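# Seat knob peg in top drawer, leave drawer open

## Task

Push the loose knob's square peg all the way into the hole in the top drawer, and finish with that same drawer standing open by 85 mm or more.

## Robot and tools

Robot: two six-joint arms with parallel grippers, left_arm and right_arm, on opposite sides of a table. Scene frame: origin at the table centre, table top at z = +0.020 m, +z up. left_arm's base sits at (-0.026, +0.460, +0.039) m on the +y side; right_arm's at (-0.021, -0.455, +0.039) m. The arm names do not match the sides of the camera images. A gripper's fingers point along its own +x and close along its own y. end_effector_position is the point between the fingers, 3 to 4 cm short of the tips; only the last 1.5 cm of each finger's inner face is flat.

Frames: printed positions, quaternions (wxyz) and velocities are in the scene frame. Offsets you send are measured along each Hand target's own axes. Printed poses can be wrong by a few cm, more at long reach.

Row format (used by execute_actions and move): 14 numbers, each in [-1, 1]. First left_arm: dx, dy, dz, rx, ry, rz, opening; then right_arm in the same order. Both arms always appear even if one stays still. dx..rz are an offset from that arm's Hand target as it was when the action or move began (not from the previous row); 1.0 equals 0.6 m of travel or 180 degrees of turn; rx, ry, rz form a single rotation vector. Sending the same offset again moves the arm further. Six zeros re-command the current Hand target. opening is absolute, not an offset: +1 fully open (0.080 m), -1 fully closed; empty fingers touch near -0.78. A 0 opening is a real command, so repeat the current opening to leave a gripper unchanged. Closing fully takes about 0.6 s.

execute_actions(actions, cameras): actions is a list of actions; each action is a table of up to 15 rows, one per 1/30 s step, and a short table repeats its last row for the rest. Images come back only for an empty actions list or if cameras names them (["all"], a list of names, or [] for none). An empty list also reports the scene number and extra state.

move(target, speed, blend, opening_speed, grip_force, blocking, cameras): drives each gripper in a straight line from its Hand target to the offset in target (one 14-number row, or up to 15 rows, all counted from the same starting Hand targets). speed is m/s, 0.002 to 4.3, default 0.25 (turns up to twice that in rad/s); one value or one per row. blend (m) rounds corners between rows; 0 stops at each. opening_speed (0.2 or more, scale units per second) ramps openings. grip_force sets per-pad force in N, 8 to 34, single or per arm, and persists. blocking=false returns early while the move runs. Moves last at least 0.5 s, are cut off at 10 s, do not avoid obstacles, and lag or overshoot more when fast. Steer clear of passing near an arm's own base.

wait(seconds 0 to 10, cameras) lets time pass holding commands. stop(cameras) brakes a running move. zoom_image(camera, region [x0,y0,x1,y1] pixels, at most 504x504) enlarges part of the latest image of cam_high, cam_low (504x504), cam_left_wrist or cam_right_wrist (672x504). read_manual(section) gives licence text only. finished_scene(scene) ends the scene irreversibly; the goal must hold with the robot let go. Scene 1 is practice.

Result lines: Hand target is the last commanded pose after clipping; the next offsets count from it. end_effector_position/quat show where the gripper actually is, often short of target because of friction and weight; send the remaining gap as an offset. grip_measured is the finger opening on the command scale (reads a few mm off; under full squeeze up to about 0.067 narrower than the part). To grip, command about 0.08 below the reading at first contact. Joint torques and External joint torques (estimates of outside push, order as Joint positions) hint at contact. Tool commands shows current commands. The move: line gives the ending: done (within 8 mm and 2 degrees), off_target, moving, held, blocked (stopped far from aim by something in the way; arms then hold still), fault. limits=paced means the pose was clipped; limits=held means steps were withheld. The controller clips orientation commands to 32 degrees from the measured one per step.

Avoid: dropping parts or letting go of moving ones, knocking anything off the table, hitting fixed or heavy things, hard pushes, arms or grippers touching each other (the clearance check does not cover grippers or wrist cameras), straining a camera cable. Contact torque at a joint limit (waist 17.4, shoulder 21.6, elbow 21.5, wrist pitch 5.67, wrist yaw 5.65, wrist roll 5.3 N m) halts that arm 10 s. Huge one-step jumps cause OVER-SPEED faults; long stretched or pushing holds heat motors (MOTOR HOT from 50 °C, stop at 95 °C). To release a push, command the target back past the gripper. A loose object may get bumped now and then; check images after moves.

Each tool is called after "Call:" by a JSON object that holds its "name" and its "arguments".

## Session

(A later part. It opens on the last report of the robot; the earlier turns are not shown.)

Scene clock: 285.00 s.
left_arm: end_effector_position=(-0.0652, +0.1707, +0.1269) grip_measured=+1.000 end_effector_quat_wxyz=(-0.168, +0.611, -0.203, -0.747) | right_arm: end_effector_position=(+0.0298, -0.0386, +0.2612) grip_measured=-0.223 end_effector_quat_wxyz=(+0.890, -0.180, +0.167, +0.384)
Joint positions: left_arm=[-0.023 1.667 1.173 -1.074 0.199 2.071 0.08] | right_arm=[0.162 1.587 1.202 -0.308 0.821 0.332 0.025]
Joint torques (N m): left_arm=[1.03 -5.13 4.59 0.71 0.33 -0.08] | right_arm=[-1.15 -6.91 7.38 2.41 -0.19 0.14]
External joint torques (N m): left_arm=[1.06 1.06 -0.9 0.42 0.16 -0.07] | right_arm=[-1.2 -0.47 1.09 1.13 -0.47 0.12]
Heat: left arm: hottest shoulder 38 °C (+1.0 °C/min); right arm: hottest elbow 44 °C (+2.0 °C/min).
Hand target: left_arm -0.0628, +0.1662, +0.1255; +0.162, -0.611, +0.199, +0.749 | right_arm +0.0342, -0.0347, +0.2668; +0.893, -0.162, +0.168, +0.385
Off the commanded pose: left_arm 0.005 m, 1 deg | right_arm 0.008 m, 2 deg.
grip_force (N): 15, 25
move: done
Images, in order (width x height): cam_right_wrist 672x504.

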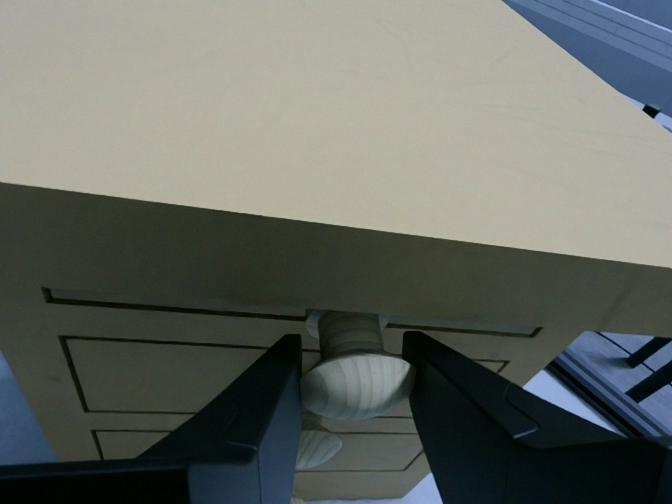

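Call:
{"name": "move", "arguments": {"target": [[0,0,0,0,0,0,1.0,-0.03132,0.00682,-0.01352,0,0,0,-0.25],[0,0,0,0,0,0,1.0,-0.0133,0.00724,-0.00486,0,0,0,-0.25]], "speed": [0.08,0.03], "cameras": ["cam_right_wrist"]}}

Call:
{"name": "zoom_image", "arguments": {"camera": "cam_right_wrist", "region": [20, 260, 130, 342]}}

Call:
{"name": "zoom_image", "arguments": {"camera": "cam_right_wrist", "region": [470, 290, 580, 372]}}

Call:
{"name": "zoom_image", "arguments": {"camera": "cam_right_wrist", "region": [290, 280, 400, 362]}}

Call:
{"name": "zoom_image", "arguments": {"camera": "cam_right_wrist", "region": [270, 280, 450, 430]}}

Scene clock: 288.27 s.
left_arm: end_effector_position=(-0.0652, +0.1707, +0.1269) grip_measured=+1.000 end_effector_quat_wxyz=(-0.168, +0.611, -0.203, -0.747) | right_arm: end_effector_position=(+0.0250, -0.0412, +0.2624) grip_measured=-0.223 end_effector_quat_wxyz=(+0.892, -0.168, +0.170, +0.384)
Joint positions: left_arm=[-0.023 1.667 1.173 -1.074 0.199 2.071 0.08] | right_arm=[0.177 1.578 1.195 -0.314 0.83 0.364 0.025]
Joint torques (N m): left_arm=[1.05 -5.14 4.59 0.71 0.33 -0.08] | right_arm=[-0.31 -6.3 7.42 1.29 0.28 -0.06]
External joint torques (N m): left_arm=[1.08 1.04 -0.85 0.44 0.16 -0.08] | right_arm=[-0.31 -0.09 1.26 0.04 -0.01 -0.08]
Heat: left arm: hottest shoulder 38 °C (+1.0 °C/min); right arm: hottest wrist pitch 45 °C (+4.0 °C/min).
Hand target: left_arm -0.0628, +0.1662, +0.1255; +0.162, -0.611, +0.199, +0.749 | right_arm +0.0253, -0.0381, +0.2669; +0.893, -0.162, +0.168, +0.385
Off the commanded pose: left_arm 0.005 m, 1 deg | right_arm 0.005 m, 1 deg.
grip_force (N): 15, 25
move: done
Images, in order (width x height): cam_right_wrist 672x504.

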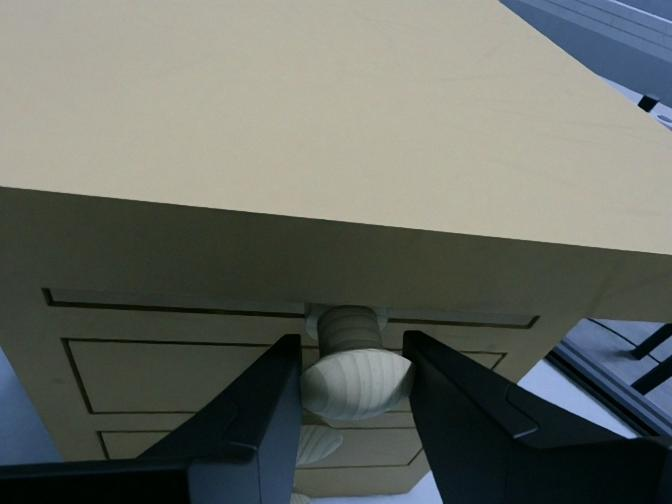

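Scaled by 4.582 from the camera's 672x504 image, which has a finer 960x720 frame.

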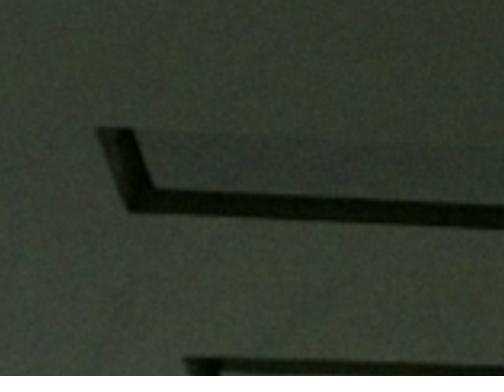

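Scaled by 4.582 from the camera's 672x504 image, which has a finer 960x720 frame.

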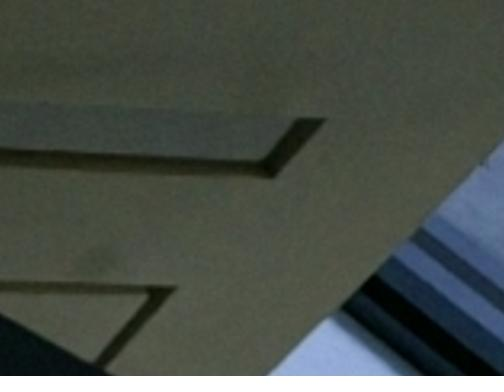

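Scaled by 4.582 from the camera's 672x504 image, which has a finer 960x720 frame.

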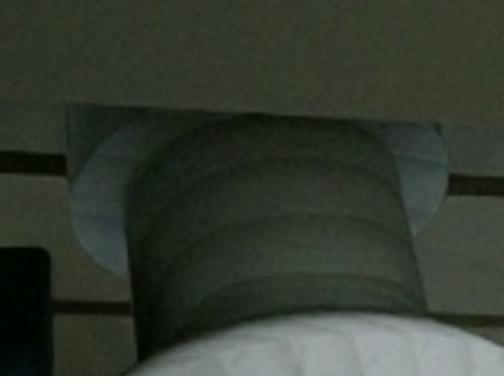

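Scaled by 2.800 from the camera's 672x504 image, which has a finer 960x720 frame.

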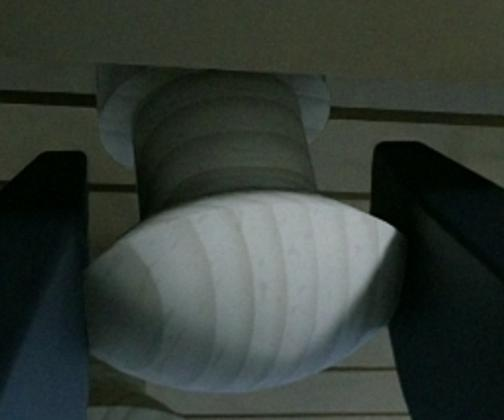

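Call:
{"name": "move", "arguments": {"target": [0,0,0,0,0,0,1.0,0.00901,0.00021,0.00433,-0.003,-0.0001,-0.0014,-0.25], "speed": 0.015, "cameras": ["cam_right_wrist"]}}

Call:
{"name": "zoom_image", "arguments": {"camera": "cam_right_wrist", "region": [20, 260, 130, 342]}}

Call:
{"name": "zoom_image", "arguments": {"camera": "cam_right_wrist", "region": [470, 290, 580, 372]}}

Call:
{"name": "zoom_image", "arguments": {"camera": "cam_right_wrist", "region": [290, 280, 400, 362]}}

Call:
{"name": "zoom_image", "arguments": {"camera": "cam_right_wrist", "region": [270, 280, 450, 430]}}

Scene clock: 290.03 s.
left_arm: end_effector_position=(-0.0652, +0.1707, +0.1269) grip_measured=+1.000 end_effector_quat_wxyz=(-0.168, +0.611, -0.203, -0.747) | right_arm: end_effector_position=(+0.0271, -0.0390, +0.2619) grip_measured=-0.223 end_effector_quat_wxyz=(+0.891, -0.175, +0.167, +0.383)
Joint positions: left_arm=[-0.023 1.667 1.173 -1.074 0.199 2.071 0.08] | right_arm=[0.171 1.587 1.203 -0.311 0.828 0.345 0.025]
Joint torques (N m): left_arm=[1.04 -5.14 4.58 0.7 0.33 -0.08] | right_arm=[-0.54 -5.54 8.59 1.64 0.11 -0.16]
External joint torques (N m): left_arm=[1.01 1.06 -0.9 0.41 0.17 -0.07] | right_arm=[-0.55 0.85 2.3 0.37 -0.17 -0.17]
Heat: left arm: hottest shoulder 38 °C (+1.0 °C/min); right arm: hottest wrist pitch 45 °C (+4.1 °C/min).
Hand target: left_arm -0.0628, +0.1662, +0.1255; +0.162, -0.611, +0.199, +0.749 | right_arm +0.0292, -0.0335, +0.2668; +0.893, -0.167, +0.166, +0.384
Off the commanded pose: left_arm 0.005 m, 1 deg | right_arm 0.008 m, 1 deg.
grip_force (N): 15, 25
move: done
Images, in order (width x height): cam_right_wrist 672x504.

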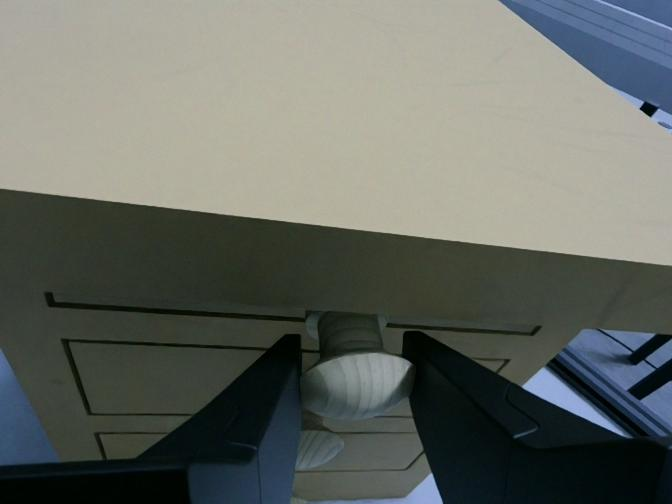

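Scaled by 4.582 from the camera's 672x504 image, which has a finer 960x720 frame.

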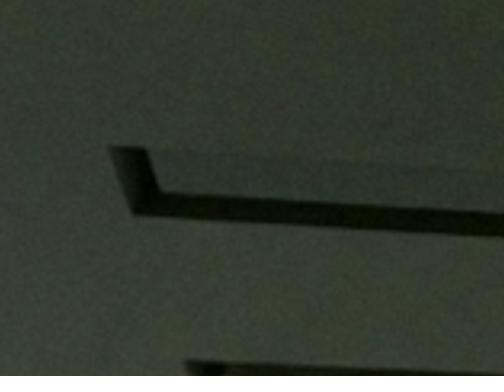

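Scaled by 4.582 from the camera's 672x504 image, which has a finer 960x720 frame.

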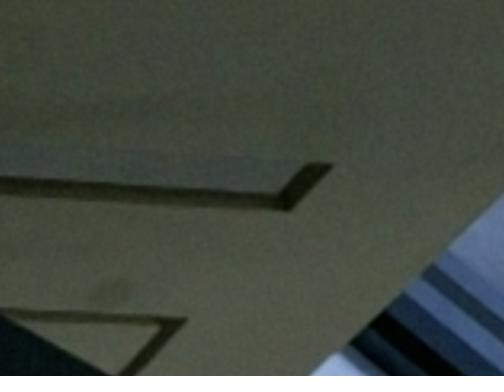

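Scaled by 4.582 from the camera's 672x504 image, which has a finer 960x720 frame.

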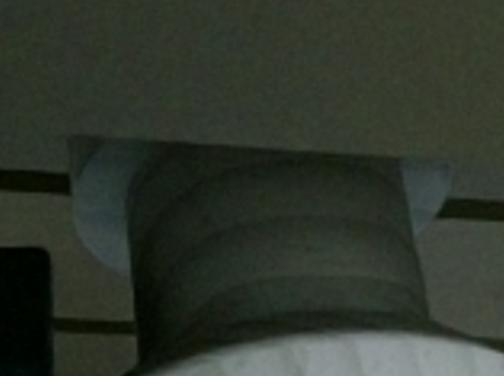

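Scaled by 2.800 from the camera's 672x504 image, which has a finer 960x720 frame.

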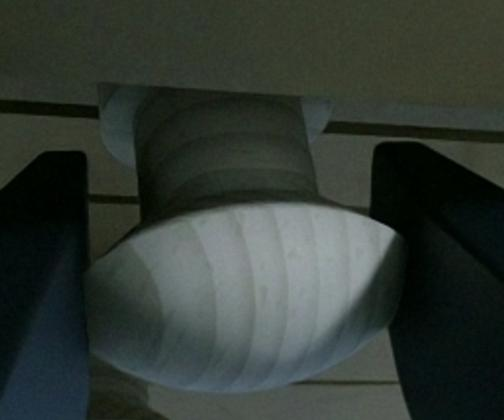

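Call:
{"name": "move", "arguments": {"target": [[0,0,0,0,0,0,1.0,-0.0271,-0.00236,-0.0128,0,0,0,-0.25],[0,0,0,0,0,0,1.0,-0.00907,-0.00193,-0.00413,0,0,0,-0.25],[0,0,0,0,0,0,1.0,-0.00006,-0.00172,0.0002,0,0,0,-0.25]], "speed": [0.08,0.03,0.015], "cameras": ["cam_right_wrist"]}}

Call:
{"name": "zoom_image", "arguments": {"camera": "cam_right_wrist", "region": [20, 260, 130, 342]}}

Call:
{"name": "zoom_image", "arguments": {"camera": "cam_right_wrist", "region": [470, 290, 580, 372]}}

Call:
{"name": "zoom_image", "arguments": {"camera": "cam_right_wrist", "region": [290, 280, 400, 362]}}

Call:
{"name": "zoom_image", "arguments": {"camera": "cam_right_wrist", "region": [270, 280, 450, 430]}}

Scene clock: 294.13 s.
left_arm: end_effector_position=(-0.0652, +0.1707, +0.1269) grip_measured=+1.000 end_effector_quat_wxyz=(-0.168, +0.611, -0.203, -0.747) | right_arm: end_effector_position=(+0.0280, -0.0398, +0.2624) grip_measured=-0.223 end_effector_quat_wxyz=(+0.892, -0.176, +0.167, +0.382)
Joint positions: left_arm=[-0.023 1.667 1.173 -1.074 0.199 2.071 0.08] | right_arm=[0.169 1.584 1.201 -0.312 0.83 0.344 0.025]
Joint torques (N m): left_arm=[1.05 -5.14 4.58 0.71 0.33 -0.07] | right_arm=[-0.71 -5.55 8.3 1.69 0.07 -0.16]
External joint torques (N m): left_arm=[1.04 1 -0.83 0.44 0.17 -0.07] | right_arm=[-0.75 0.77 2.08 0.43 -0.21 -0.17]
Heat: left arm: hottest shoulder 38 °C (+1.0 °C/min); right arm: hottest wrist pitch 45 °C (+4.1 °C/min).
Hand target: left_arm -0.0628, +0.1662, +0.1255; +0.162, -0.611, +0.199, +0.749 | right_arm +0.0299, -0.0341, +0.2671; +0.893, -0.166, +0.166, +0.384
Off the commanded pose: left_arm 0.005 m, 1 deg | right_arm 0.008 m, 1 deg.
grip_force (N): 15, 25
move: done
Images, in order (width x height): cam_right_wrist 672x504.

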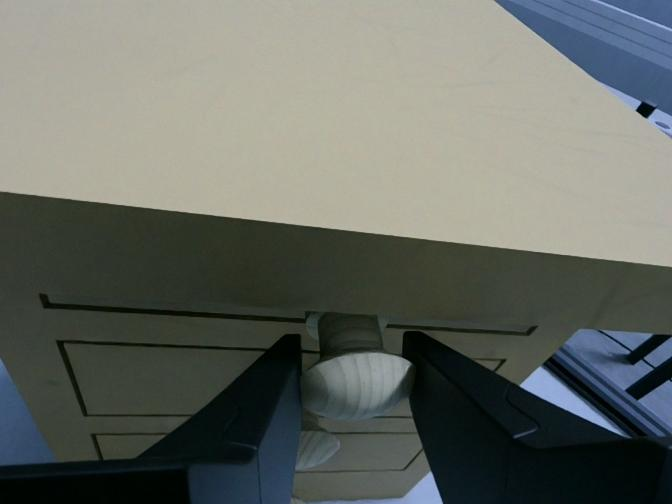

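Scaled by 4.582 from the camera's 672x504 image, which has a finer 960x720 frame.

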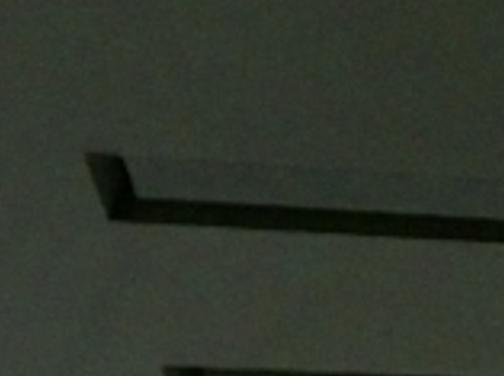

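Scaled by 4.582 from the camera's 672x504 image, which has a finer 960x720 frame.

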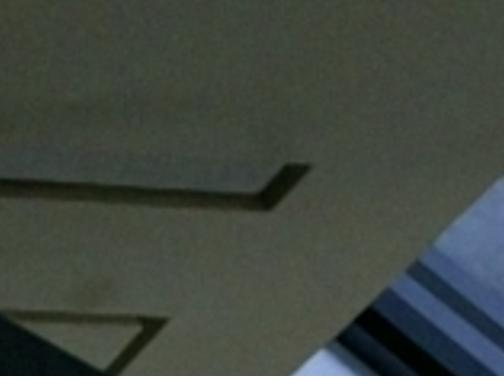

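Scaled by 4.582 from the camera's 672x504 image, which has a finer 960x720 frame.

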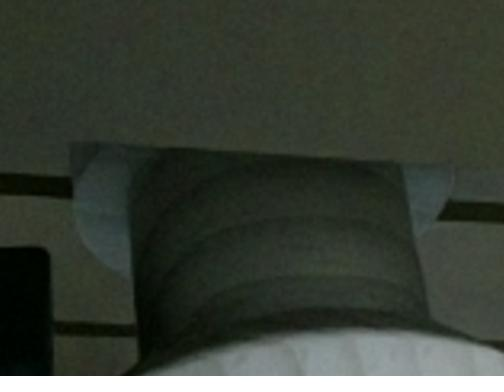

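Scaled by 2.800 from the camera's 672x504 image, which has a finer 960x720 frame.

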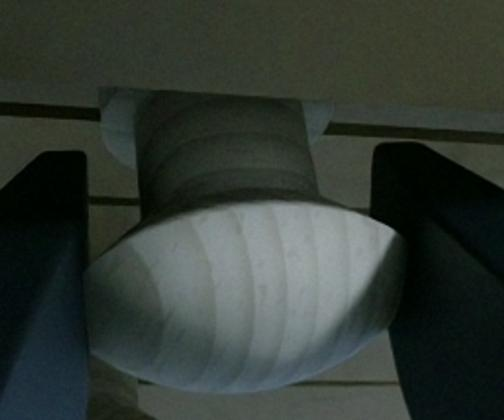

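Call:
{"name": "move", "arguments": {"target": [[0,0,0,0,0,0,1.0,-0.02695,-0.00127,-0.0132,0,0,0,-0.25],[0,0,0,0,0,0,1.0,-0.00893,0.0005,-0.00453,0,0,0,-0.25],[0,0,0,0,0,0,1.0,0.00083,0.00074,0.00016,0,0,0,-0.25]], "speed": [0.08,0.03,0.015], "cameras": ["cam_right_wrist"]}}

Call:
{"name": "zoom_image", "arguments": {"camera": "cam_right_wrist", "region": [290, 280, 400, 362]}}

Call:
{"name": "zoom_image", "arguments": {"camera": "cam_right_wrist", "region": [270, 280, 450, 430]}}

Scene clock: 297.63 s.
left_arm: end_effector_position=(-0.0652, +0.1707, +0.1269) grip_measured=+1.000 end_effector_quat_wxyz=(-0.168, +0.611, -0.203, -0.747) | right_arm: end_effector_position=(+0.0280, -0.0395, +0.2621) grip_measured=-0.223 end_effector_quat_wxyz=(+0.892, -0.176, +0.167, +0.382)
Joint positions: left_arm=[-0.023 1.667 1.173 -1.074 0.199 2.071 0.08] | right_arm=[0.169 1.586 1.202 -0.312 0.831 0.344 0.025]
Joint torques (N m): left_arm=[1.04 -5.13 4.58 0.71 0.33 -0.08] | right_arm=[-0.55 -5.37 8.54 1.78 0 -0.13]
External joint torques (N m): left_arm=[1.05 1.03 -0.84 0.44 0.16 -0.07] | right_arm=[-0.57 0.91 2.33 0.53 -0.28 -0.14]
Heat: left arm: hottest shoulder 38 °C (+1.0 °C/min); right arm: hottest wrist pitch 45 °C (+3.0 °C/min).
Hand target: left_arm -0.0628, +0.1662, +0.1255; +0.162, -0.611, +0.199, +0.749 | right_arm +0.0301, -0.0335, +0.2669; +0.893, -0.166, +0.166, +0.384
Off the commanded pose: left_arm 0.005 m, 1 deg | right_arm 0.008 m, 1 deg.
grip_force (N): 15, 25
move: done
Images, in order (width x height): cam_right_wrist 672x504.

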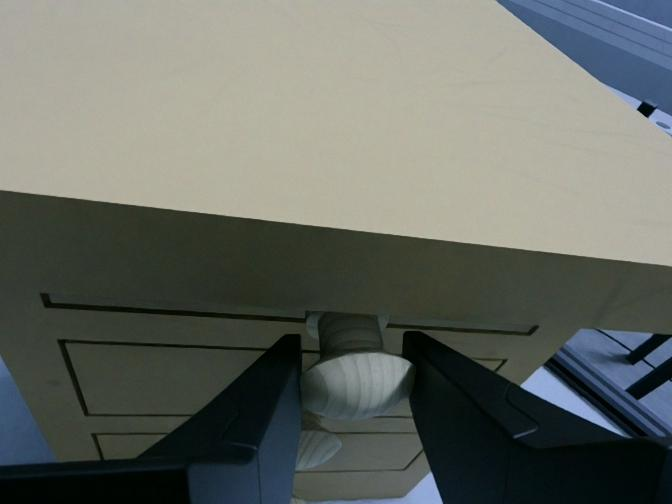

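Scaled by 4.582 from the camera's 672x504 image, which has a finer 960x720 frame.

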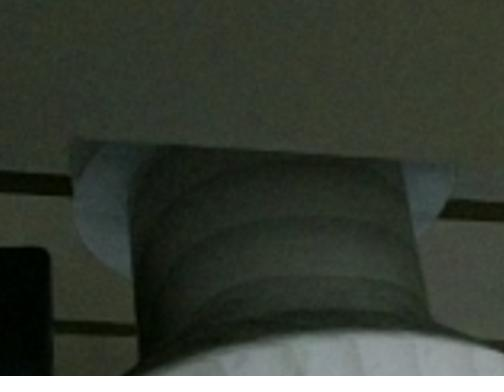

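Scaled by 2.800 from the camera's 672x504 image, which has a finer 960x720 frame.

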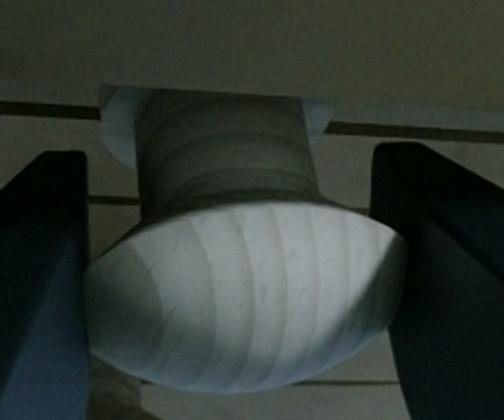

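Call:
{"name": "execute_actions", "arguments": {"actions": [], "cameras": ["cam_low", "cam_high", "cam_left_wrist"]}}

Scene clock: 297.80 s.
left_arm: end_effector_position=(-0.0652, +0.1707, +0.1269) grip_measured=+1.000 end_effector_quat_wxyz=(-0.168, +0.611, -0.203, -0.747) | right_arm: end_effector_position=(+0.0280, -0.0395, +0.2621) grip_measured=-0.223 end_effector_quat_wxyz=(+0.892, -0.176, +0.167, +0.382)
Joint positions: left_arm=[-0.023 1.667 1.173 -1.074 0.199 2.071 0.08] | right_arm=[0.169 1.586 1.202 -0.312 0.831 0.343 0.025]
Joint velocities: within noise
Joint torques (N m): left_arm=[1.04 -5.12 4.57 0.71 0.33 -0.08] | right_arm=[-0.73 -5.52 8.44 1.78 0.03 -0.19]
External joint torques (N m): left_arm=[1.04 1.13 -0.94 0.42 0.16 -0.07] | right_arm=[-0.72 0.86 2.17 0.52 -0.26 -0.2]
Motor temperatures (°C): left_arm=[29 38 38 33 31 33] | right_arm=[29 38 43 45 31 31]
Heat: left arm: hottest shoulder 38 °C (+1.0 °C/min); right arm: hottest wrist pitch 45 °C (+3.0 °C/min).
Hand target: left_arm -0.0628, +0.1662, +0.1255; +0.162, -0.611, +0.199, +0.749 | right_arm +0.0301, -0.0335, +0.2669; +0.893, -0.167, +0.166, +0.384
Tool commands: left_gripper/opening=+1.0 right_gripper/opening=-0.25
Off the commanded pose: left_arm 0.005 m, 1 deg | right_arm 0.008 m, 1 deg.
grip_force (N): 15, 25
Images, in order (width x height): cam_high 504x504, cam_low 504x504, cam_left_wrist 672x504.

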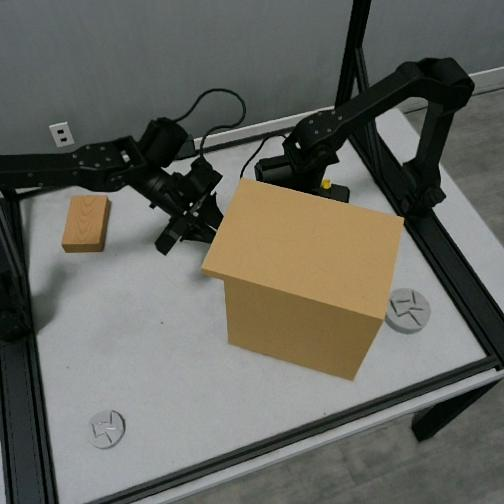

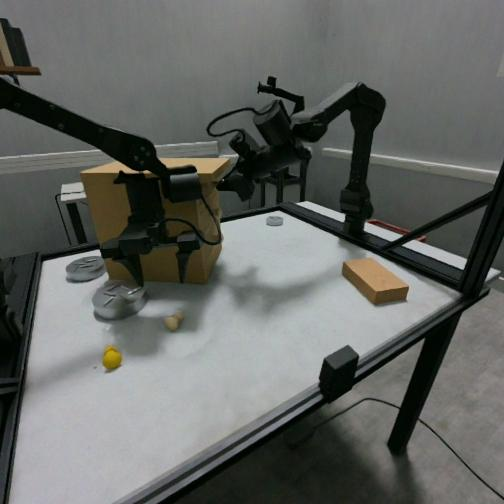

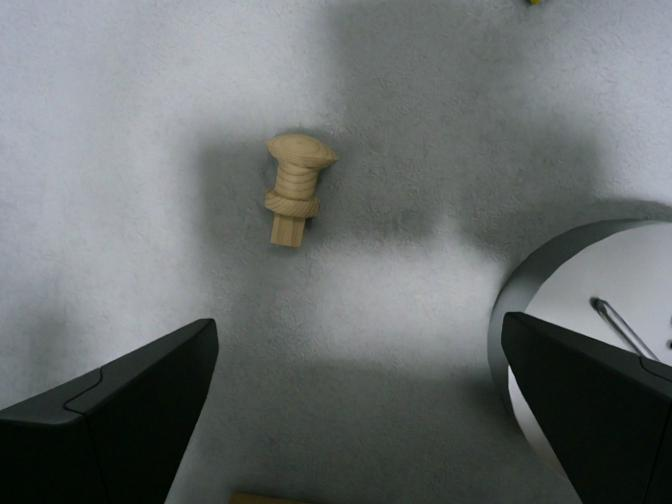

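Call:
{"name": "move", "arguments": {"target": [[0,0,0,0,0,0,1.0,-0.01237,-0.00042,-0.00504,0,0,0,-0.25],[0,0,0,0,0,0,1.0,-0.00035,-0.00014,0.00074,0,0,0,-0.25]], "speed": [0.08,0.02], "cameras": []}}

Call:
{"name": "move", "arguments": {"target": [[0,0,0,0,0,0,1.0,-0.0121,0.00054,-0.00566,0,0,0,-0.25],[0,0,0,0,0,0,1.0,-0.00008,0.00082,0.00012,0,0,0,-0.25]], "speed": [0.08,0.02], "cameras": []}}

Scene clock: 306.80 s.
left_arm: end_effector_position=(-0.0652, +0.1707, +0.1269) grip_measured=+1.000 end_effector_quat_wxyz=(-0.168, +0.611, -0.203, -0.747) | right_arm: end_effector_position=(+0.0276, -0.0391, +0.2622) grip_measured=-0.223 end_effector_quat_wxyz=(+0.891, -0.177, +0.167, +0.383)
Joint positions: left_arm=[-0.023 1.667 1.173 -1.074 0.199 2.071 0.08] | right_arm=[0.17 1.587 1.204 -0.313 0.829 0.343 0.025]
Joint torques (N m): left_arm=[1.06 -5.13 4.58 0.71 0.33 -0.08] | right_arm=[-0.79 -5.42 8.38 1.72 0.07 -0.15]
External joint torques (N m): left_arm=[1.12 1.11 -0.91 0.43 0.15 -0.07] | right_arm=[-0.78 0.95 2.13 0.46 -0.22 -0.16]
Heat: left arm: hottest shoulder 38 °C (+1.0 °C/min); right arm: hottest wrist pitch 46 °C (+4.0 °C/min).
Hand target: left_arm -0.0628, +0.1662, +0.1255; +0.162, -0.611, +0.199, +0.749 | right_arm +0.0301, -0.0335, +0.2674; +0.893, -0.167, +0.166, +0.384
Off the commanded pose: left_arm 0.005 m, 1 deg | right_arm 0.008 m, 1 deg.
grip_force (N): 15, 25
move: done
No camera images: "cameras" was empty.

Scene clock: 308.17 s.
left_arm: end_effector_position=(-0.0652, +0.1707, +0.1269) grip_measured=+1.000 end_effector_quat_wxyz=(-0.168, +0.611, -0.203, -0.747) | right_arm: end_effector_position=(+0.0272, -0.0389, +0.2623) grip_measured=-0.223 end_effector_quat_wxyz=(+0.891, -0.177, +0.167, +0.383)
Joint positions: left_arm=[-0.023 1.667 1.173 -1.074 0.199 2.071 0.08] | right_arm=[0.171 1.588 1.206 -0.314 0.83 0.344 0.025]
Joint torques (N m): left_arm=[1.04 -5.12 4.58 0.71 0.33 -0.07] | right_arm=[-1.05 -5.67 8.52 1.82 0.06 -0.11]
External joint torques (N m): left_arm=[1.08 1.12 -0.88 0.44 0.15 -0.07] | right_arm=[-1.09 0.71 2.26 0.55 -0.22 -0.12]
Heat: left arm: hottest shoulder 38 °C (+1.0 °C/min); right arm: hottest wrist pitch 46 °C (+3.0 °C/min).
Hand target: left_arm -0.0628, +0.1662, +0.1255; +0.162, -0.611, +0.199, +0.749 | right_arm +0.0296, -0.0332, +0.2674; +0.893, -0.166, +0.166, +0.384
Off the commanded pose: left_arm 0.005 m, 1 deg | right_arm 0.008 m, 1 deg.
grip_force (N): 15, 25
move: done
No camera images: "cameras" was empty.

Call:
{"name": "move", "arguments": {"target": [[0,0,0,0,0,0,1.0,-0.01487,-0.00199,-0.00746,0,0,0,-0.25],[0,0,0,0,0,0,1.0,0.00015,-0.00164,-0.00024,0,0,0,-0.25]], "speed": [0.08,0.02], "cameras": []}}

Call:
{"name": "move", "arguments": {"target": [[0,0,0,0,0,0,1.0,-0.01494,-0.00117,-0.00734,0,0,0,-0.25],[0,0,0,0,0,0,1.0,0.00008,-0.00082,-0.00012,0,0,0,-0.25]], "speed": [0.08,0.02], "cameras": []}}

Call:
{"name": "move", "arguments": {"target": [[0,0,0,0,0,0,1.0,-0.01537,-0.00049,-0.00648,0,0,0,-0.25],[0,0,0,0,0,0,1.0,-0.00035,-0.00014,0.00074,0,0,0,-0.25]], "speed": [0.08,0.02], "cameras": []}}

Call:
{"name": "move", "arguments": {"target": [[0,0,0,0,0,0,1.0,-0.0151,0.00047,-0.0071,0,0,0,-0.25],[0,0,0,0,0,0,1.0,-0.00008,0.00082,0.00012,0,0,0,-0.25]], "speed": [0.08,0.02], "cameras": ["cam_right_wrist"]}}

Scene clock: 310.17 s.
left_arm: end_effector_position=(-0.0652, +0.1707, +0.1269) grip_measured=+1.000 end_effector_quat_wxyz=(-0.168, +0.611, -0.203, -0.747) | right_arm: end_effector_position=(+0.0275, -0.0388, +0.2627) grip_measured=-0.223 end_effector_quat_wxyz=(+0.891, -0.176, +0.167, +0.384)
Joint positions: left_arm=[-0.023 1.667 1.173 -1.074 0.199 2.071 0.08] | right_arm=[0.17 1.587 1.206 -0.314 0.827 0.342 0.025]
Joint torques (N m): left_arm=[1.03 -5.13 4.58 0.7 0.33 -0.08] | right_arm=[-0.64 -5.67 7.92 1.83 0.06 -0.1]
External joint torques (N m): left_arm=[1 1.1 -0.9 0.42 0.16 -0.07] | right_arm=[-0.68 0.74 1.62 0.55 -0.23 -0.11]
Heat: left arm: hottest elbow 39 °C (+1.0 °C/min); right arm: hottest wrist pitch 45 °C (+2.0 °C/min).
Hand target: left_arm -0.0628, +0.1662, +0.1255; +0.162, -0.611, +0.199, +0.749 | right_arm +0.0304, -0.0338, +0.2674; +0.893, -0.166, +0.166, +0.384
Off the commanded pose: left_arm 0.005 m, 1 deg | right_arm 0.008 m, 1 deg.
grip_force (N): 15, 25
move: done
No camera images: "cameras" was empty.

Scene clock: 311.67 s.
left_arm: end_effector_position=(-0.0652, +0.1707, +0.1269) grip_measured=+1.000 end_effector_quat_wxyz=(-0.168, +0.611, -0.203, -0.747) | right_arm: end_effector_position=(+0.0277, -0.0390, +0.2632) grip_measured=-0.223 end_effector_quat_wxyz=(+0.891, -0.176, +0.167, +0.384)
Joint positions: left_arm=[-0.023 1.667 1.173 -1.074 0.199 2.071 0.08] | right_arm=[0.169 1.585 1.206 -0.314 0.827 0.341 0.025]
Joint torques (N m): left_arm=[1.05 -5.14 4.58 0.71 0.33 -0.07] | right_arm=[-0.96 -5.83 8.03 1.91 0.07 -0.17]
External joint torques (N m): left_arm=[1.03 1.02 -0.85 0.44 0.16 -0.07] | right_arm=[-0.96 0.52 1.79 0.65 -0.22 -0.18]
Heat: left arm: hottest elbow 39 °C (+1.0 °C/min); right arm: hottest wrist pitch 45 °C (+2.0 °C/min).
Hand target: left_arm -0.0628, +0.1662, +0.1255; +0.162, -0.611, +0.199, +0.749 | right_arm +0.0307, -0.0342, +0.2675; +0.893, -0.166, +0.166, +0.384
Off the commanded pose: left_arm 0.005 m, 1 deg | right_arm 0.007 m, 1 deg.
grip_force (N): 15, 25
move: done
No camera images: "cameras" was empty.

Scene clock: 313.17 s.
left_arm: end_effector_position=(-0.0652, +0.1707, +0.1269) grip_measured=+1.000 end_effector_quat_wxyz=(-0.168, +0.611, -0.203, -0.747) | right_arm: end_effector_position=(+0.0279, -0.0391, +0.2630) grip_measured=-0.223 end_effector_quat_wxyz=(+0.891, -0.177, +0.167, +0.384)
Joint positions: left_arm=[-0.023 1.667 1.173 -1.074 0.199 2.071 0.08] | right_arm=[0.168 1.585 1.206 -0.315 0.826 0.341 0.025]
Joint torques (N m): left_arm=[1.03 -5.14 4.57 0.71 0.33 -0.08] | right_arm=[-0.78 -5.71 8.22 1.88 0.11 -0.09]
External joint torques (N m): left_arm=[1.04 1.06 -0.89 0.43 0.16 -0.07] | right_arm=[-0.82 0.63 1.98 0.62 -0.17 -0.1]
Heat: left arm: hottest elbow 39 °C (+1.0 °C/min); right arm: hottest wrist pitch 45 °C (+2.0 °C/min).
Hand target: left_arm -0.0628, +0.1662, +0.1255; +0.162, -0.611, +0.199, +0.749 | right_arm +0.0307, -0.0341, +0.2679; +0.893, -0.166, +0.166, +0.384
Off the commanded pose: left_arm 0.005 m, 1 deg | right_arm 0.008 m, 1 deg.
grip_force (N): 15, 25
move: done
No camera images: "cameras" was empty.

Scene clock: 314.63 s.
left_arm: end_effector_position=(-0.0652, +0.1707, +0.1269) grip_measured=+1.000 end_effector_quat_wxyz=(-0.168, +0.611, -0.203, -0.747) | right_arm: end_effector_position=(+0.0278, -0.0391, +0.2629) grip_measured=-0.223 end_effector_quat_wxyz=(+0.891, -0.176, +0.167, +0.383)
Joint positions: left_arm=[-0.023 1.667 1.173 -1.074 0.199 2.071 0.08] | right_arm=[0.169 1.586 1.206 -0.315 0.827 0.342 0.025]
Joint torques (N m): left_arm=[1.04 -5.13 4.58 0.71 0.33 -0.08] | right_arm=[-0.81 -5.8 8.21 1.82 0.15 -0.12]
External joint torques (N m): left_arm=[1.07 1.09 -0.88 0.45 0.15 -0.08] | right_arm=[-0.85 0.52 1.97 0.55 -0.13 -0.13]
Heat: left arm: hottest elbow 39 °C (+1.0 °C/min); right arm: hottest wrist pitch 45 °C (+2.0 °C/min).
Hand target: left_arm -0.0628, +0.1662, +0.1255; +0.162, -0.611, +0.199, +0.749 | right_arm +0.0305, -0.0338, +0.2681; +0.893, -0.166, +0.166, +0.384
Off the commanded pose: left_arm 0.005 m, 1 deg | right_arm 0.008 m, 1 deg.
grip_force (N): 15, 25
move: done
Images, in order (width x height): cam_right_wrist 672x504.

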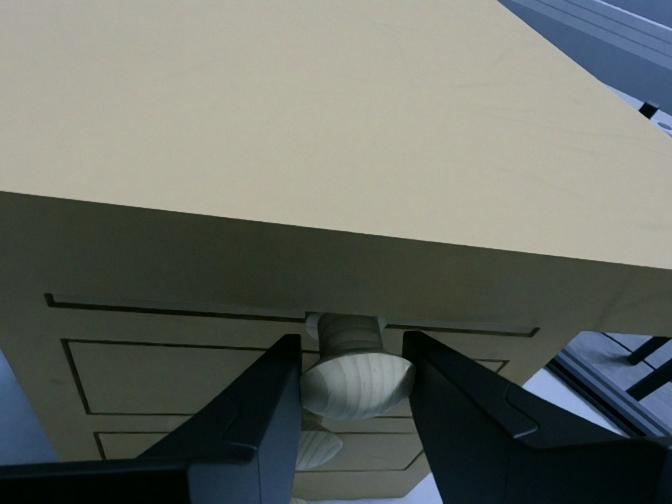

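Call:
{"name": "move", "arguments": {"target": [-0.1777,0.1048,0.0648,-0.2558,0.3623,0.4328,1.0,-0.01202,-0.00028,-0.00578,0,0,0,-0.25], "speed": [0.4], "cameras": ["cam_left_wrist","cam_low"]}}

Scene clock: 321.90 s.
left_arm: end_effector_position=(-0.1047, +0.1307, +0.2478) grip_measured=+1.000 end_effector_quat_wxyz=(+0.652, +0.641, -0.285, -0.290) | right_arm: end_effector_position=(+0.0255, -0.0394, +0.2629) grip_measured=-0.223 end_effector_quat_wxyz=(+0.891, -0.174, +0.168, +0.384)
Joint positions: left_arm=[-0.68 1.564 0.642 0.922 -1.423 1.554 0.08] | right_arm=[0.176 1.586 1.206 -0.317 0.832 0.35 0.025]
Joint torques (N m): left_arm=[-0.22 -4.73 2.56 1.63 -0.02 0.14] | right_arm=[0.19 -7.69 6.44 0.93 0.4 0.15]
External joint torques (N m): left_arm=[-0.25 0.6 -2.81 0.45 -0.01 0.19] | right_arm=[0.23 -1.37 0.21 -0.33 0.11 0.14]
Heat: left arm: hottest shoulder 38 °C (+0.0 °C/min); right arm: hottest elbow 45 °C (+2.0 °C/min).
Hand target: left_arm -0.1050, +0.1311, +0.2429; +0.646, +0.646, -0.288, -0.287 | right_arm +0.0252, -0.0400, +0.2680; +0.893, -0.166, +0.166, +0.384
Off the commanded pose: left_arm 0.005 m, 1 deg | right_arm 0.005 m, 1 deg.
grip_force (N): 15, 25
move: done
Images, in order (width x height): cam_low 504x504, cam_left_wrist 672x504.

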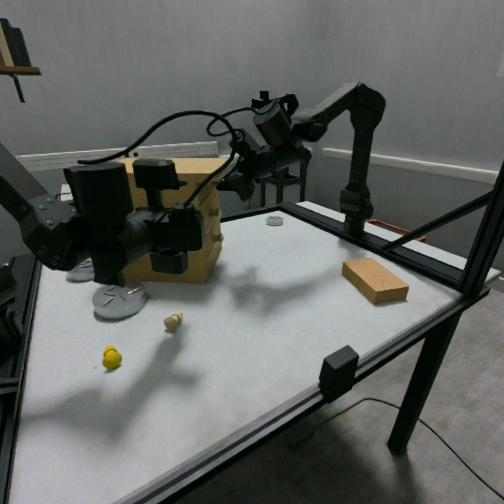

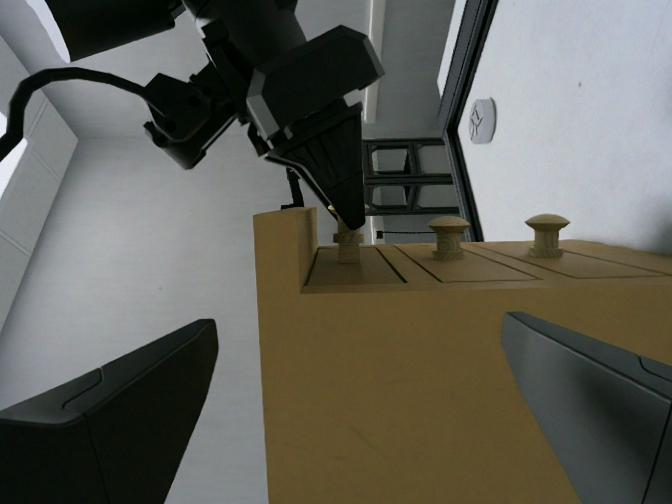

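Call:
{"name": "zoom_image", "arguments": {"camera": "cam_left_wrist", "region": [300, 205, 400, 285]}}

Scaled by 5.040 from the camera's 672x504 image, which has a finer 960x720 frame.

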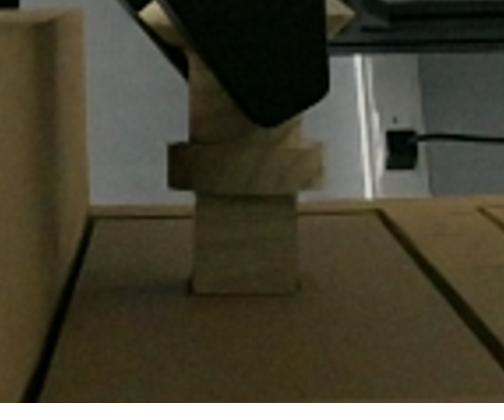

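Call:
{"name": "zoom_image", "arguments": {"camera": "cam_left_wrist", "region": [328, 238, 370, 268]}}

Scaled by 12.000 from the camera's 672x504 image, which has a finer 960x720 frame.

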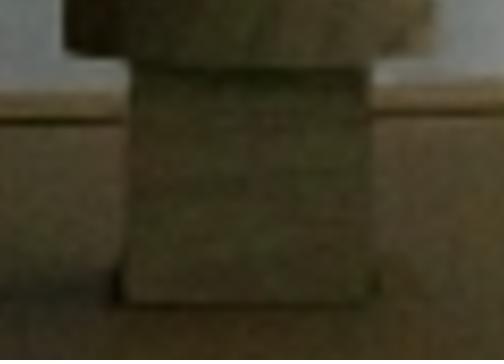

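Call:
{"name": "move", "arguments": {"target": [0.0431,0,0.0321,0,0.0444,0,1.0,0,0,0,0,0,0,-0.25], "speed": [0.2], "cameras": ["cam_left_wrist"]}}

Call:
{"name": "zoom_image", "arguments": {"camera": "cam_left_wrist", "region": [290, 180, 390, 260]}}

Scene clock: 325.90 s.
left_arm: end_effector_position=(-0.1017, +0.1010, +0.2433) grip_measured=+1.000 end_effector_quat_wxyz=(+0.664, +0.663, -0.244, -0.244) | right_arm: end_effector_position=(+0.0255, -0.0394, +0.2629) grip_measured=-0.223 end_effector_quat_wxyz=(+0.891, -0.174, +0.168, +0.384)
Joint positions: left_arm=[-0.62 1.724 0.797 0.921 -1.494 1.565 0.08] | right_arm=[0.176 1.586 1.206 -0.317 0.832 0.35 0.025]
Joint torques (N m): left_arm=[0.25 -6.05 4.44 1.49 -0.14 0.11] | right_arm=[0.17 -8.06 6.4 1 0.41 0.19]
External joint torques (N m): left_arm=[0.32 0.41 -0.9 0.34 -0.14 0.16] | right_arm=[0.11 -1.68 0.15 -0.27 0.13 0.18]
Heat: left arm: hottest elbow 38 °C (+0.0 °C/min); right arm: hottest elbow 44 °C (+0.0 °C/min).
Hand target: left_arm -0.1021, +0.0989, +0.2429; +0.664, +0.664, -0.242, -0.242 | right_arm +0.0252, -0.0400, +0.2680; +0.893, -0.166, +0.166, +0.384
Off the commanded pose: left_arm 0.002 m, 0 deg | right_arm 0.005 m, 1 deg.
grip_force (N): 15, 25
move: done
Images, in order (width x height): cam_left_wrist 672x504.

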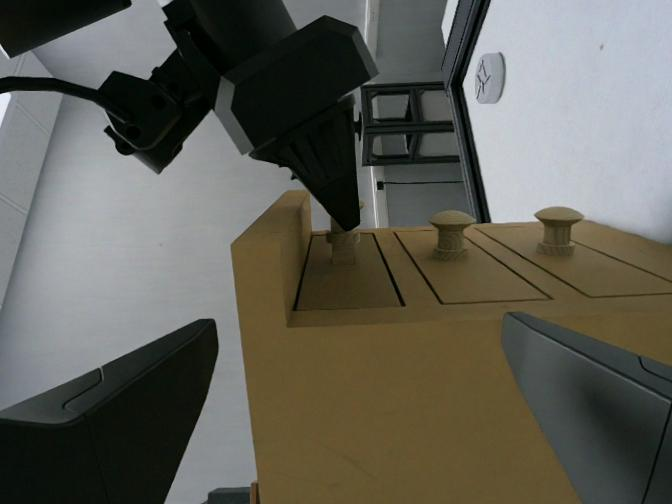

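Scaled by 5.040 from the camera's 672x504 image, which has a finer 960x720 frame.

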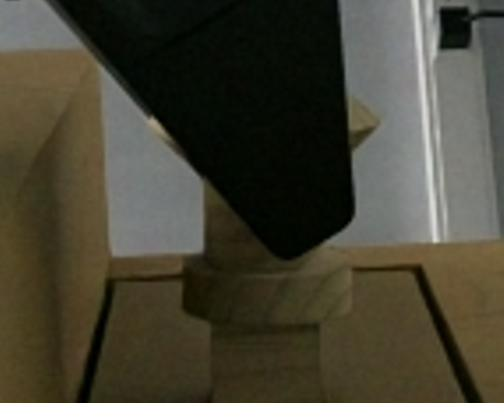

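Call:
{"name": "zoom_image", "arguments": {"camera": "cam_left_wrist", "region": [290, 225, 410, 315]}}

Call:
{"name": "zoom_image", "arguments": {"camera": "cam_left_wrist", "region": [322, 238, 364, 270]}}

Scaled by 4.200 from the camera's 672x504 image, which has a finer 960x720 frame.

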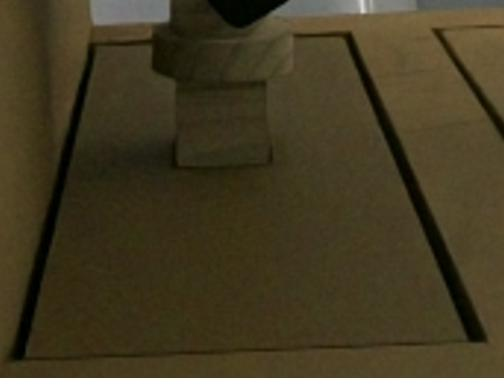

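Scaled by 12.000 from the camera's 672x504 image, which has a finer 960x720 frame.

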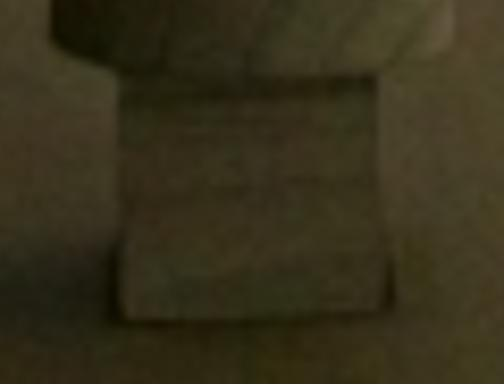

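Call:
{"name": "execute_actions", "arguments": {"actions": [], "cameras": ["cam_left_wrist", "cam_right_wrist"]}}

Call:
{"name": "zoom_image", "arguments": {"camera": "cam_left_wrist", "region": [322, 238, 364, 270]}}

Call:
{"name": "zoom_image", "arguments": {"camera": "cam_left_wrist", "region": [290, 225, 410, 315]}}

Scene clock: 327.37 s.
left_arm: end_effector_position=(-0.1016, +0.1010, +0.2433) grip_measured=+1.000 end_effector_quat_wxyz=(+0.664, +0.664, -0.244, -0.244) | right_arm: end_effector_position=(+0.0255, -0.0394, +0.2629) grip_measured=-0.223 end_effector_quat_wxyz=(+0.891, -0.174, +0.168, +0.384)
Joint positions: left_arm=[-0.62 1.724 0.797 0.921 -1.494 1.565 0.08] | right_arm=[0.176 1.586 1.206 -0.317 0.832 0.35 0.025]
Joint velocities: within noise
Joint torques (N m): left_arm=[0.25 -5.88 4.48 1.5 -0.16 0.1] | right_arm=[0.03 -7.81 6.48 0.94 0.44 0.12]
External joint torques (N m): left_arm=[0.29 0.56 -0.83 0.37 -0.16 0.15] | right_arm=[0.07 -1.5 0.26 -0.32 0.15 0.11]
Motor temperatures (°C): left_arm=[29 37 38 34 31 33] | right_arm=[29 38 44 43 31 31]
Heat: left arm: hottest elbow 38 °C (+0.0 °C/min); right arm: hottest elbow 44 °C (+0.0 °C/min).
Hand target: left_arm -0.1020, +0.0990, +0.2429; +0.664, +0.665, -0.242, -0.242 | right_arm +0.0252, -0.0400, +0.2680; +0.893, -0.166, +0.166, +0.384
Tool commands: left_gripper/opening=+1.0 right_gripper/opening=-0.25
Off the commanded pose: left_arm 0.002 m, 0 deg | right_arm 0.005 m, 1 deg.
grip_force (N): 15, 25
Images, in order (width x height): cam_left_wrist 672x504, cam_right_wrist 672x504.

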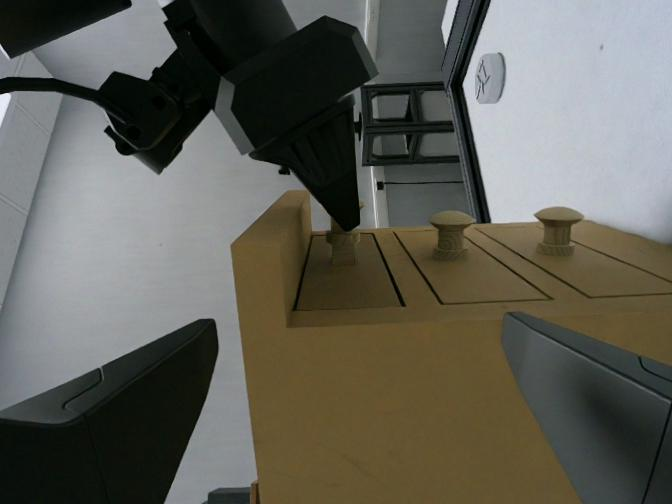

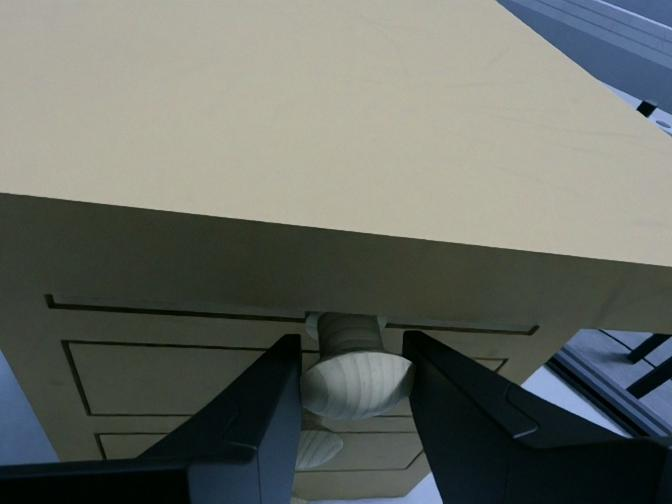

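Scaled by 12.000 from the camera's 672x504 image, which has a finer 960x720 frame.

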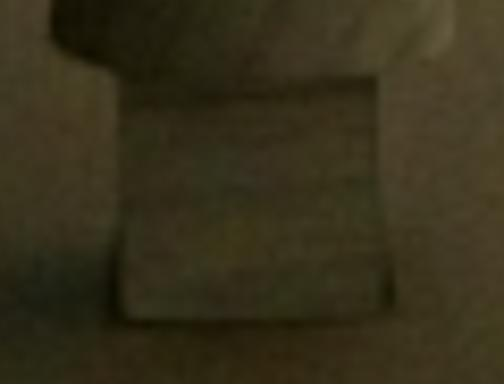

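Scaled by 4.200 from the camera's 672x504 image, which has a finer 960x720 frame.

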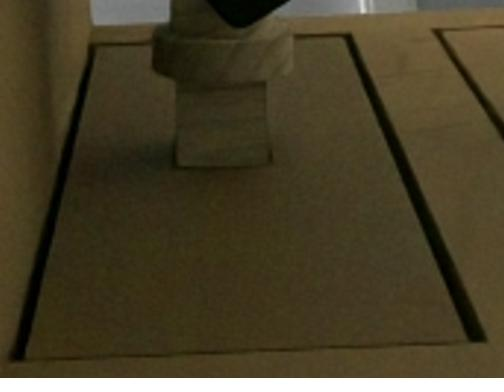

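Call:
{"name": "move", "arguments": {"target": [0,0,0,0,0,0,1.0,0.0105,0.00025,0.00505,0,0,0,-0.25], "speed": 0.03, "cameras": ["cam_left_wrist"]}}

Call:
{"name": "zoom_image", "arguments": {"camera": "cam_left_wrist", "region": [322, 238, 364, 270]}}

Call:
{"name": "zoom_image", "arguments": {"camera": "cam_left_wrist", "region": [332, 254, 356, 272]}}

Scene clock: 329.20 s.
left_arm: end_effector_position=(-0.1016, +0.1010, +0.2433) grip_measured=+1.000 end_effector_quat_wxyz=(+0.664, +0.664, -0.244, -0.244) | right_arm: end_effector_position=(+0.0274, -0.0392, +0.2629) grip_measured=-0.223 end_effector_quat_wxyz=(+0.891, -0.176, +0.167, +0.383)
Joint positions: left_arm=[-0.62 1.724 0.797 0.922 -1.494 1.566 0.08] | right_arm=[0.17 1.586 1.206 -0.315 0.828 0.344 0.025]
Joint torques (N m): left_arm=[0.25 -5.88 4.46 1.56 -0.16 0.1] | right_arm=[-0.76 -5.87 7.78 1.73 0.13 -0.1]
External joint torques (N m): left_arm=[0.22 0.51 -0.81 0.44 -0.15 0.15] | right_arm=[-0.81 0.53 1.51 0.47 -0.16 -0.11]
Heat: left arm: hottest shoulder 38 °C (+0.0 °C/min); right arm: hottest elbow 44 °C (+0.0 °C/min).
Hand target: left_arm -0.1020, +0.0990, +0.2430; +0.665, +0.664, -0.242, -0.242 | right_arm +0.0298, -0.0346, +0.2680; +0.893, -0.166, +0.166, +0.384
Off the commanded pose: left_arm 0.002 m, 0 deg | right_arm 0.007 m, 1 deg.
grip_force (N): 15, 25
move: done
Images, in order (width x height): cam_left_wrist 672x504.

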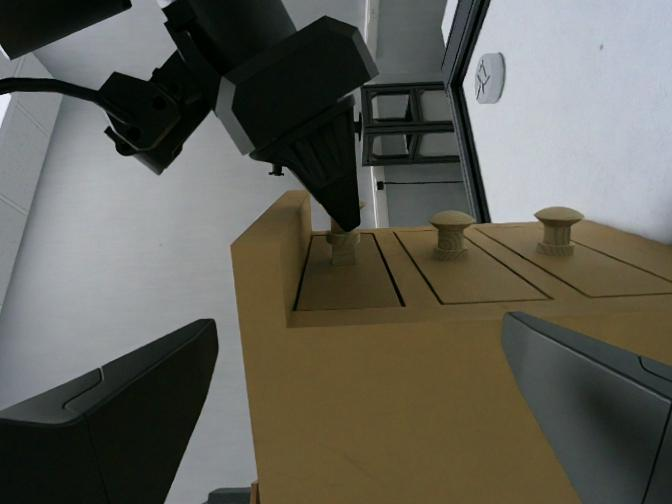

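Scaled by 12.000 from the camera's 672x504 image, which has a finer 960x720 frame.

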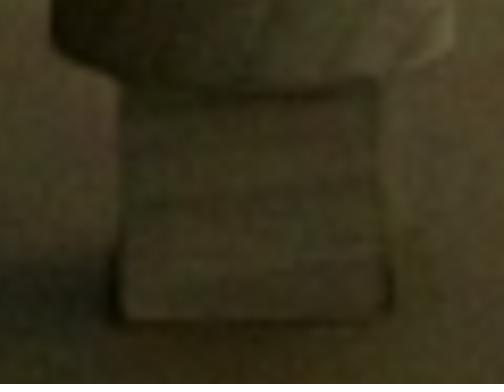

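Scaled by 21.000 from the camera's 672x504 image, which has a finer 960x720 frame.

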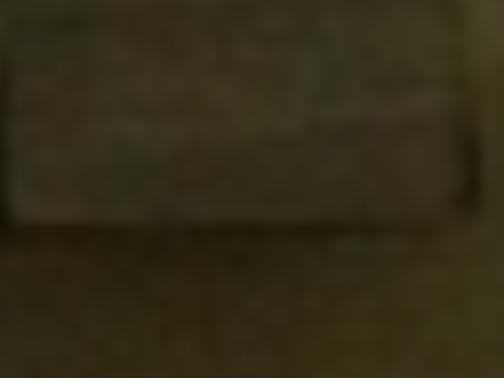

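Call:
{"name": "move", "arguments": {"target": [[0,0,0,0,0,0,1.0,-0.02276,0.00194,-0.01047,0,0,0,-0.25],[0,0,0,0,0,0,1.0,-0.00924,0.00225,-0.00397,0,0,0,-0.25],[0,0,0,0,0,0,1.0,0.00127,0.0025,0.00108,0,0,0,-0.25]], "speed": [0.08,0.03,0.02], "cameras": ["cam_left_wrist"]}}

Call:
{"name": "zoom_image", "arguments": {"camera": "cam_left_wrist", "region": [322, 238, 364, 270]}}

Scene clock: 333.30 s.
left_arm: end_effector_position=(-0.1017, +0.1010, +0.2432) grip_measured=+1.000 end_effector_quat_wxyz=(+0.663, +0.664, -0.244, -0.244) | right_arm: end_effector_position=(+0.0273, -0.0389, +0.2627) grip_measured=-0.223 end_effector_quat_wxyz=(+0.892, -0.177, +0.167, +0.382)
Joint positions: left_arm=[-0.62 1.724 0.797 0.922 -1.494 1.566 0.08] | right_arm=[0.171 1.589 1.208 -0.318 0.832 0.345 0.025]
Joint torques (N m): left_arm=[0.23 -5.89 4.47 1.57 -0.15 0.1] | right_arm=[-0.66 -5.3 8.49 1.84 0.08 -0.16]
External joint torques (N m): left_arm=[0.23 0.58 -0.85 0.43 -0.15 0.15] | right_arm=[-0.66 1.14 2.2 0.57 -0.21 -0.17]
Heat: left arm: hottest shoulder 38 °C (+0.0 °C/min); right arm: hottest elbow 44 °C (+0.0 °C/min).
Hand target: left_arm -0.1020, +0.0990, +0.2429; +0.664, +0.665, -0.242, -0.242 | right_arm +0.0292, -0.0328, +0.2679; +0.893, -0.166, +0.166, +0.384
Off the commanded pose: left_arm 0.002 m, 0 deg | right_arm 0.008 m, 1 deg.
grip_force (N): 15, 25
move: done
Images, in order (width x height): cam_left_wrist 672x504.

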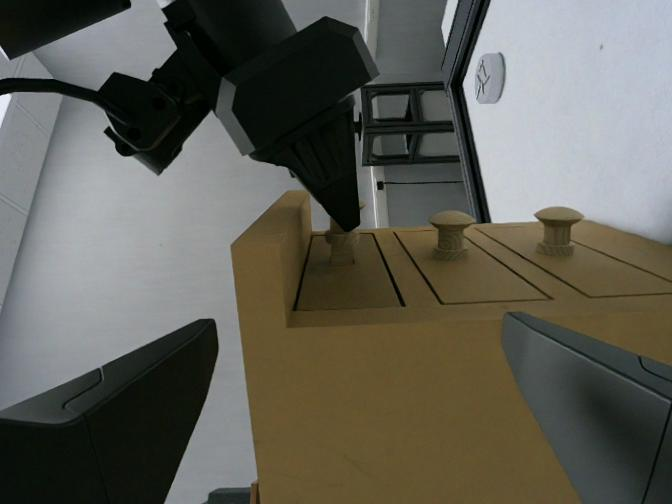

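Scaled by 12.000 from the camera's 672x504 image, which has a finer 960x720 frame.

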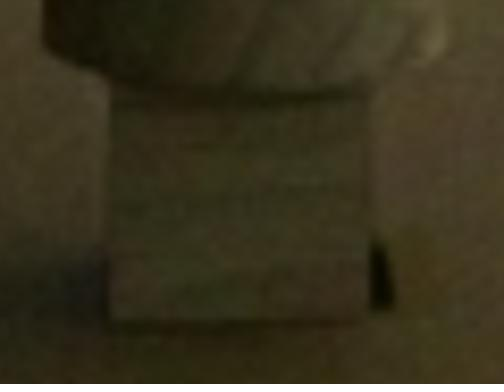

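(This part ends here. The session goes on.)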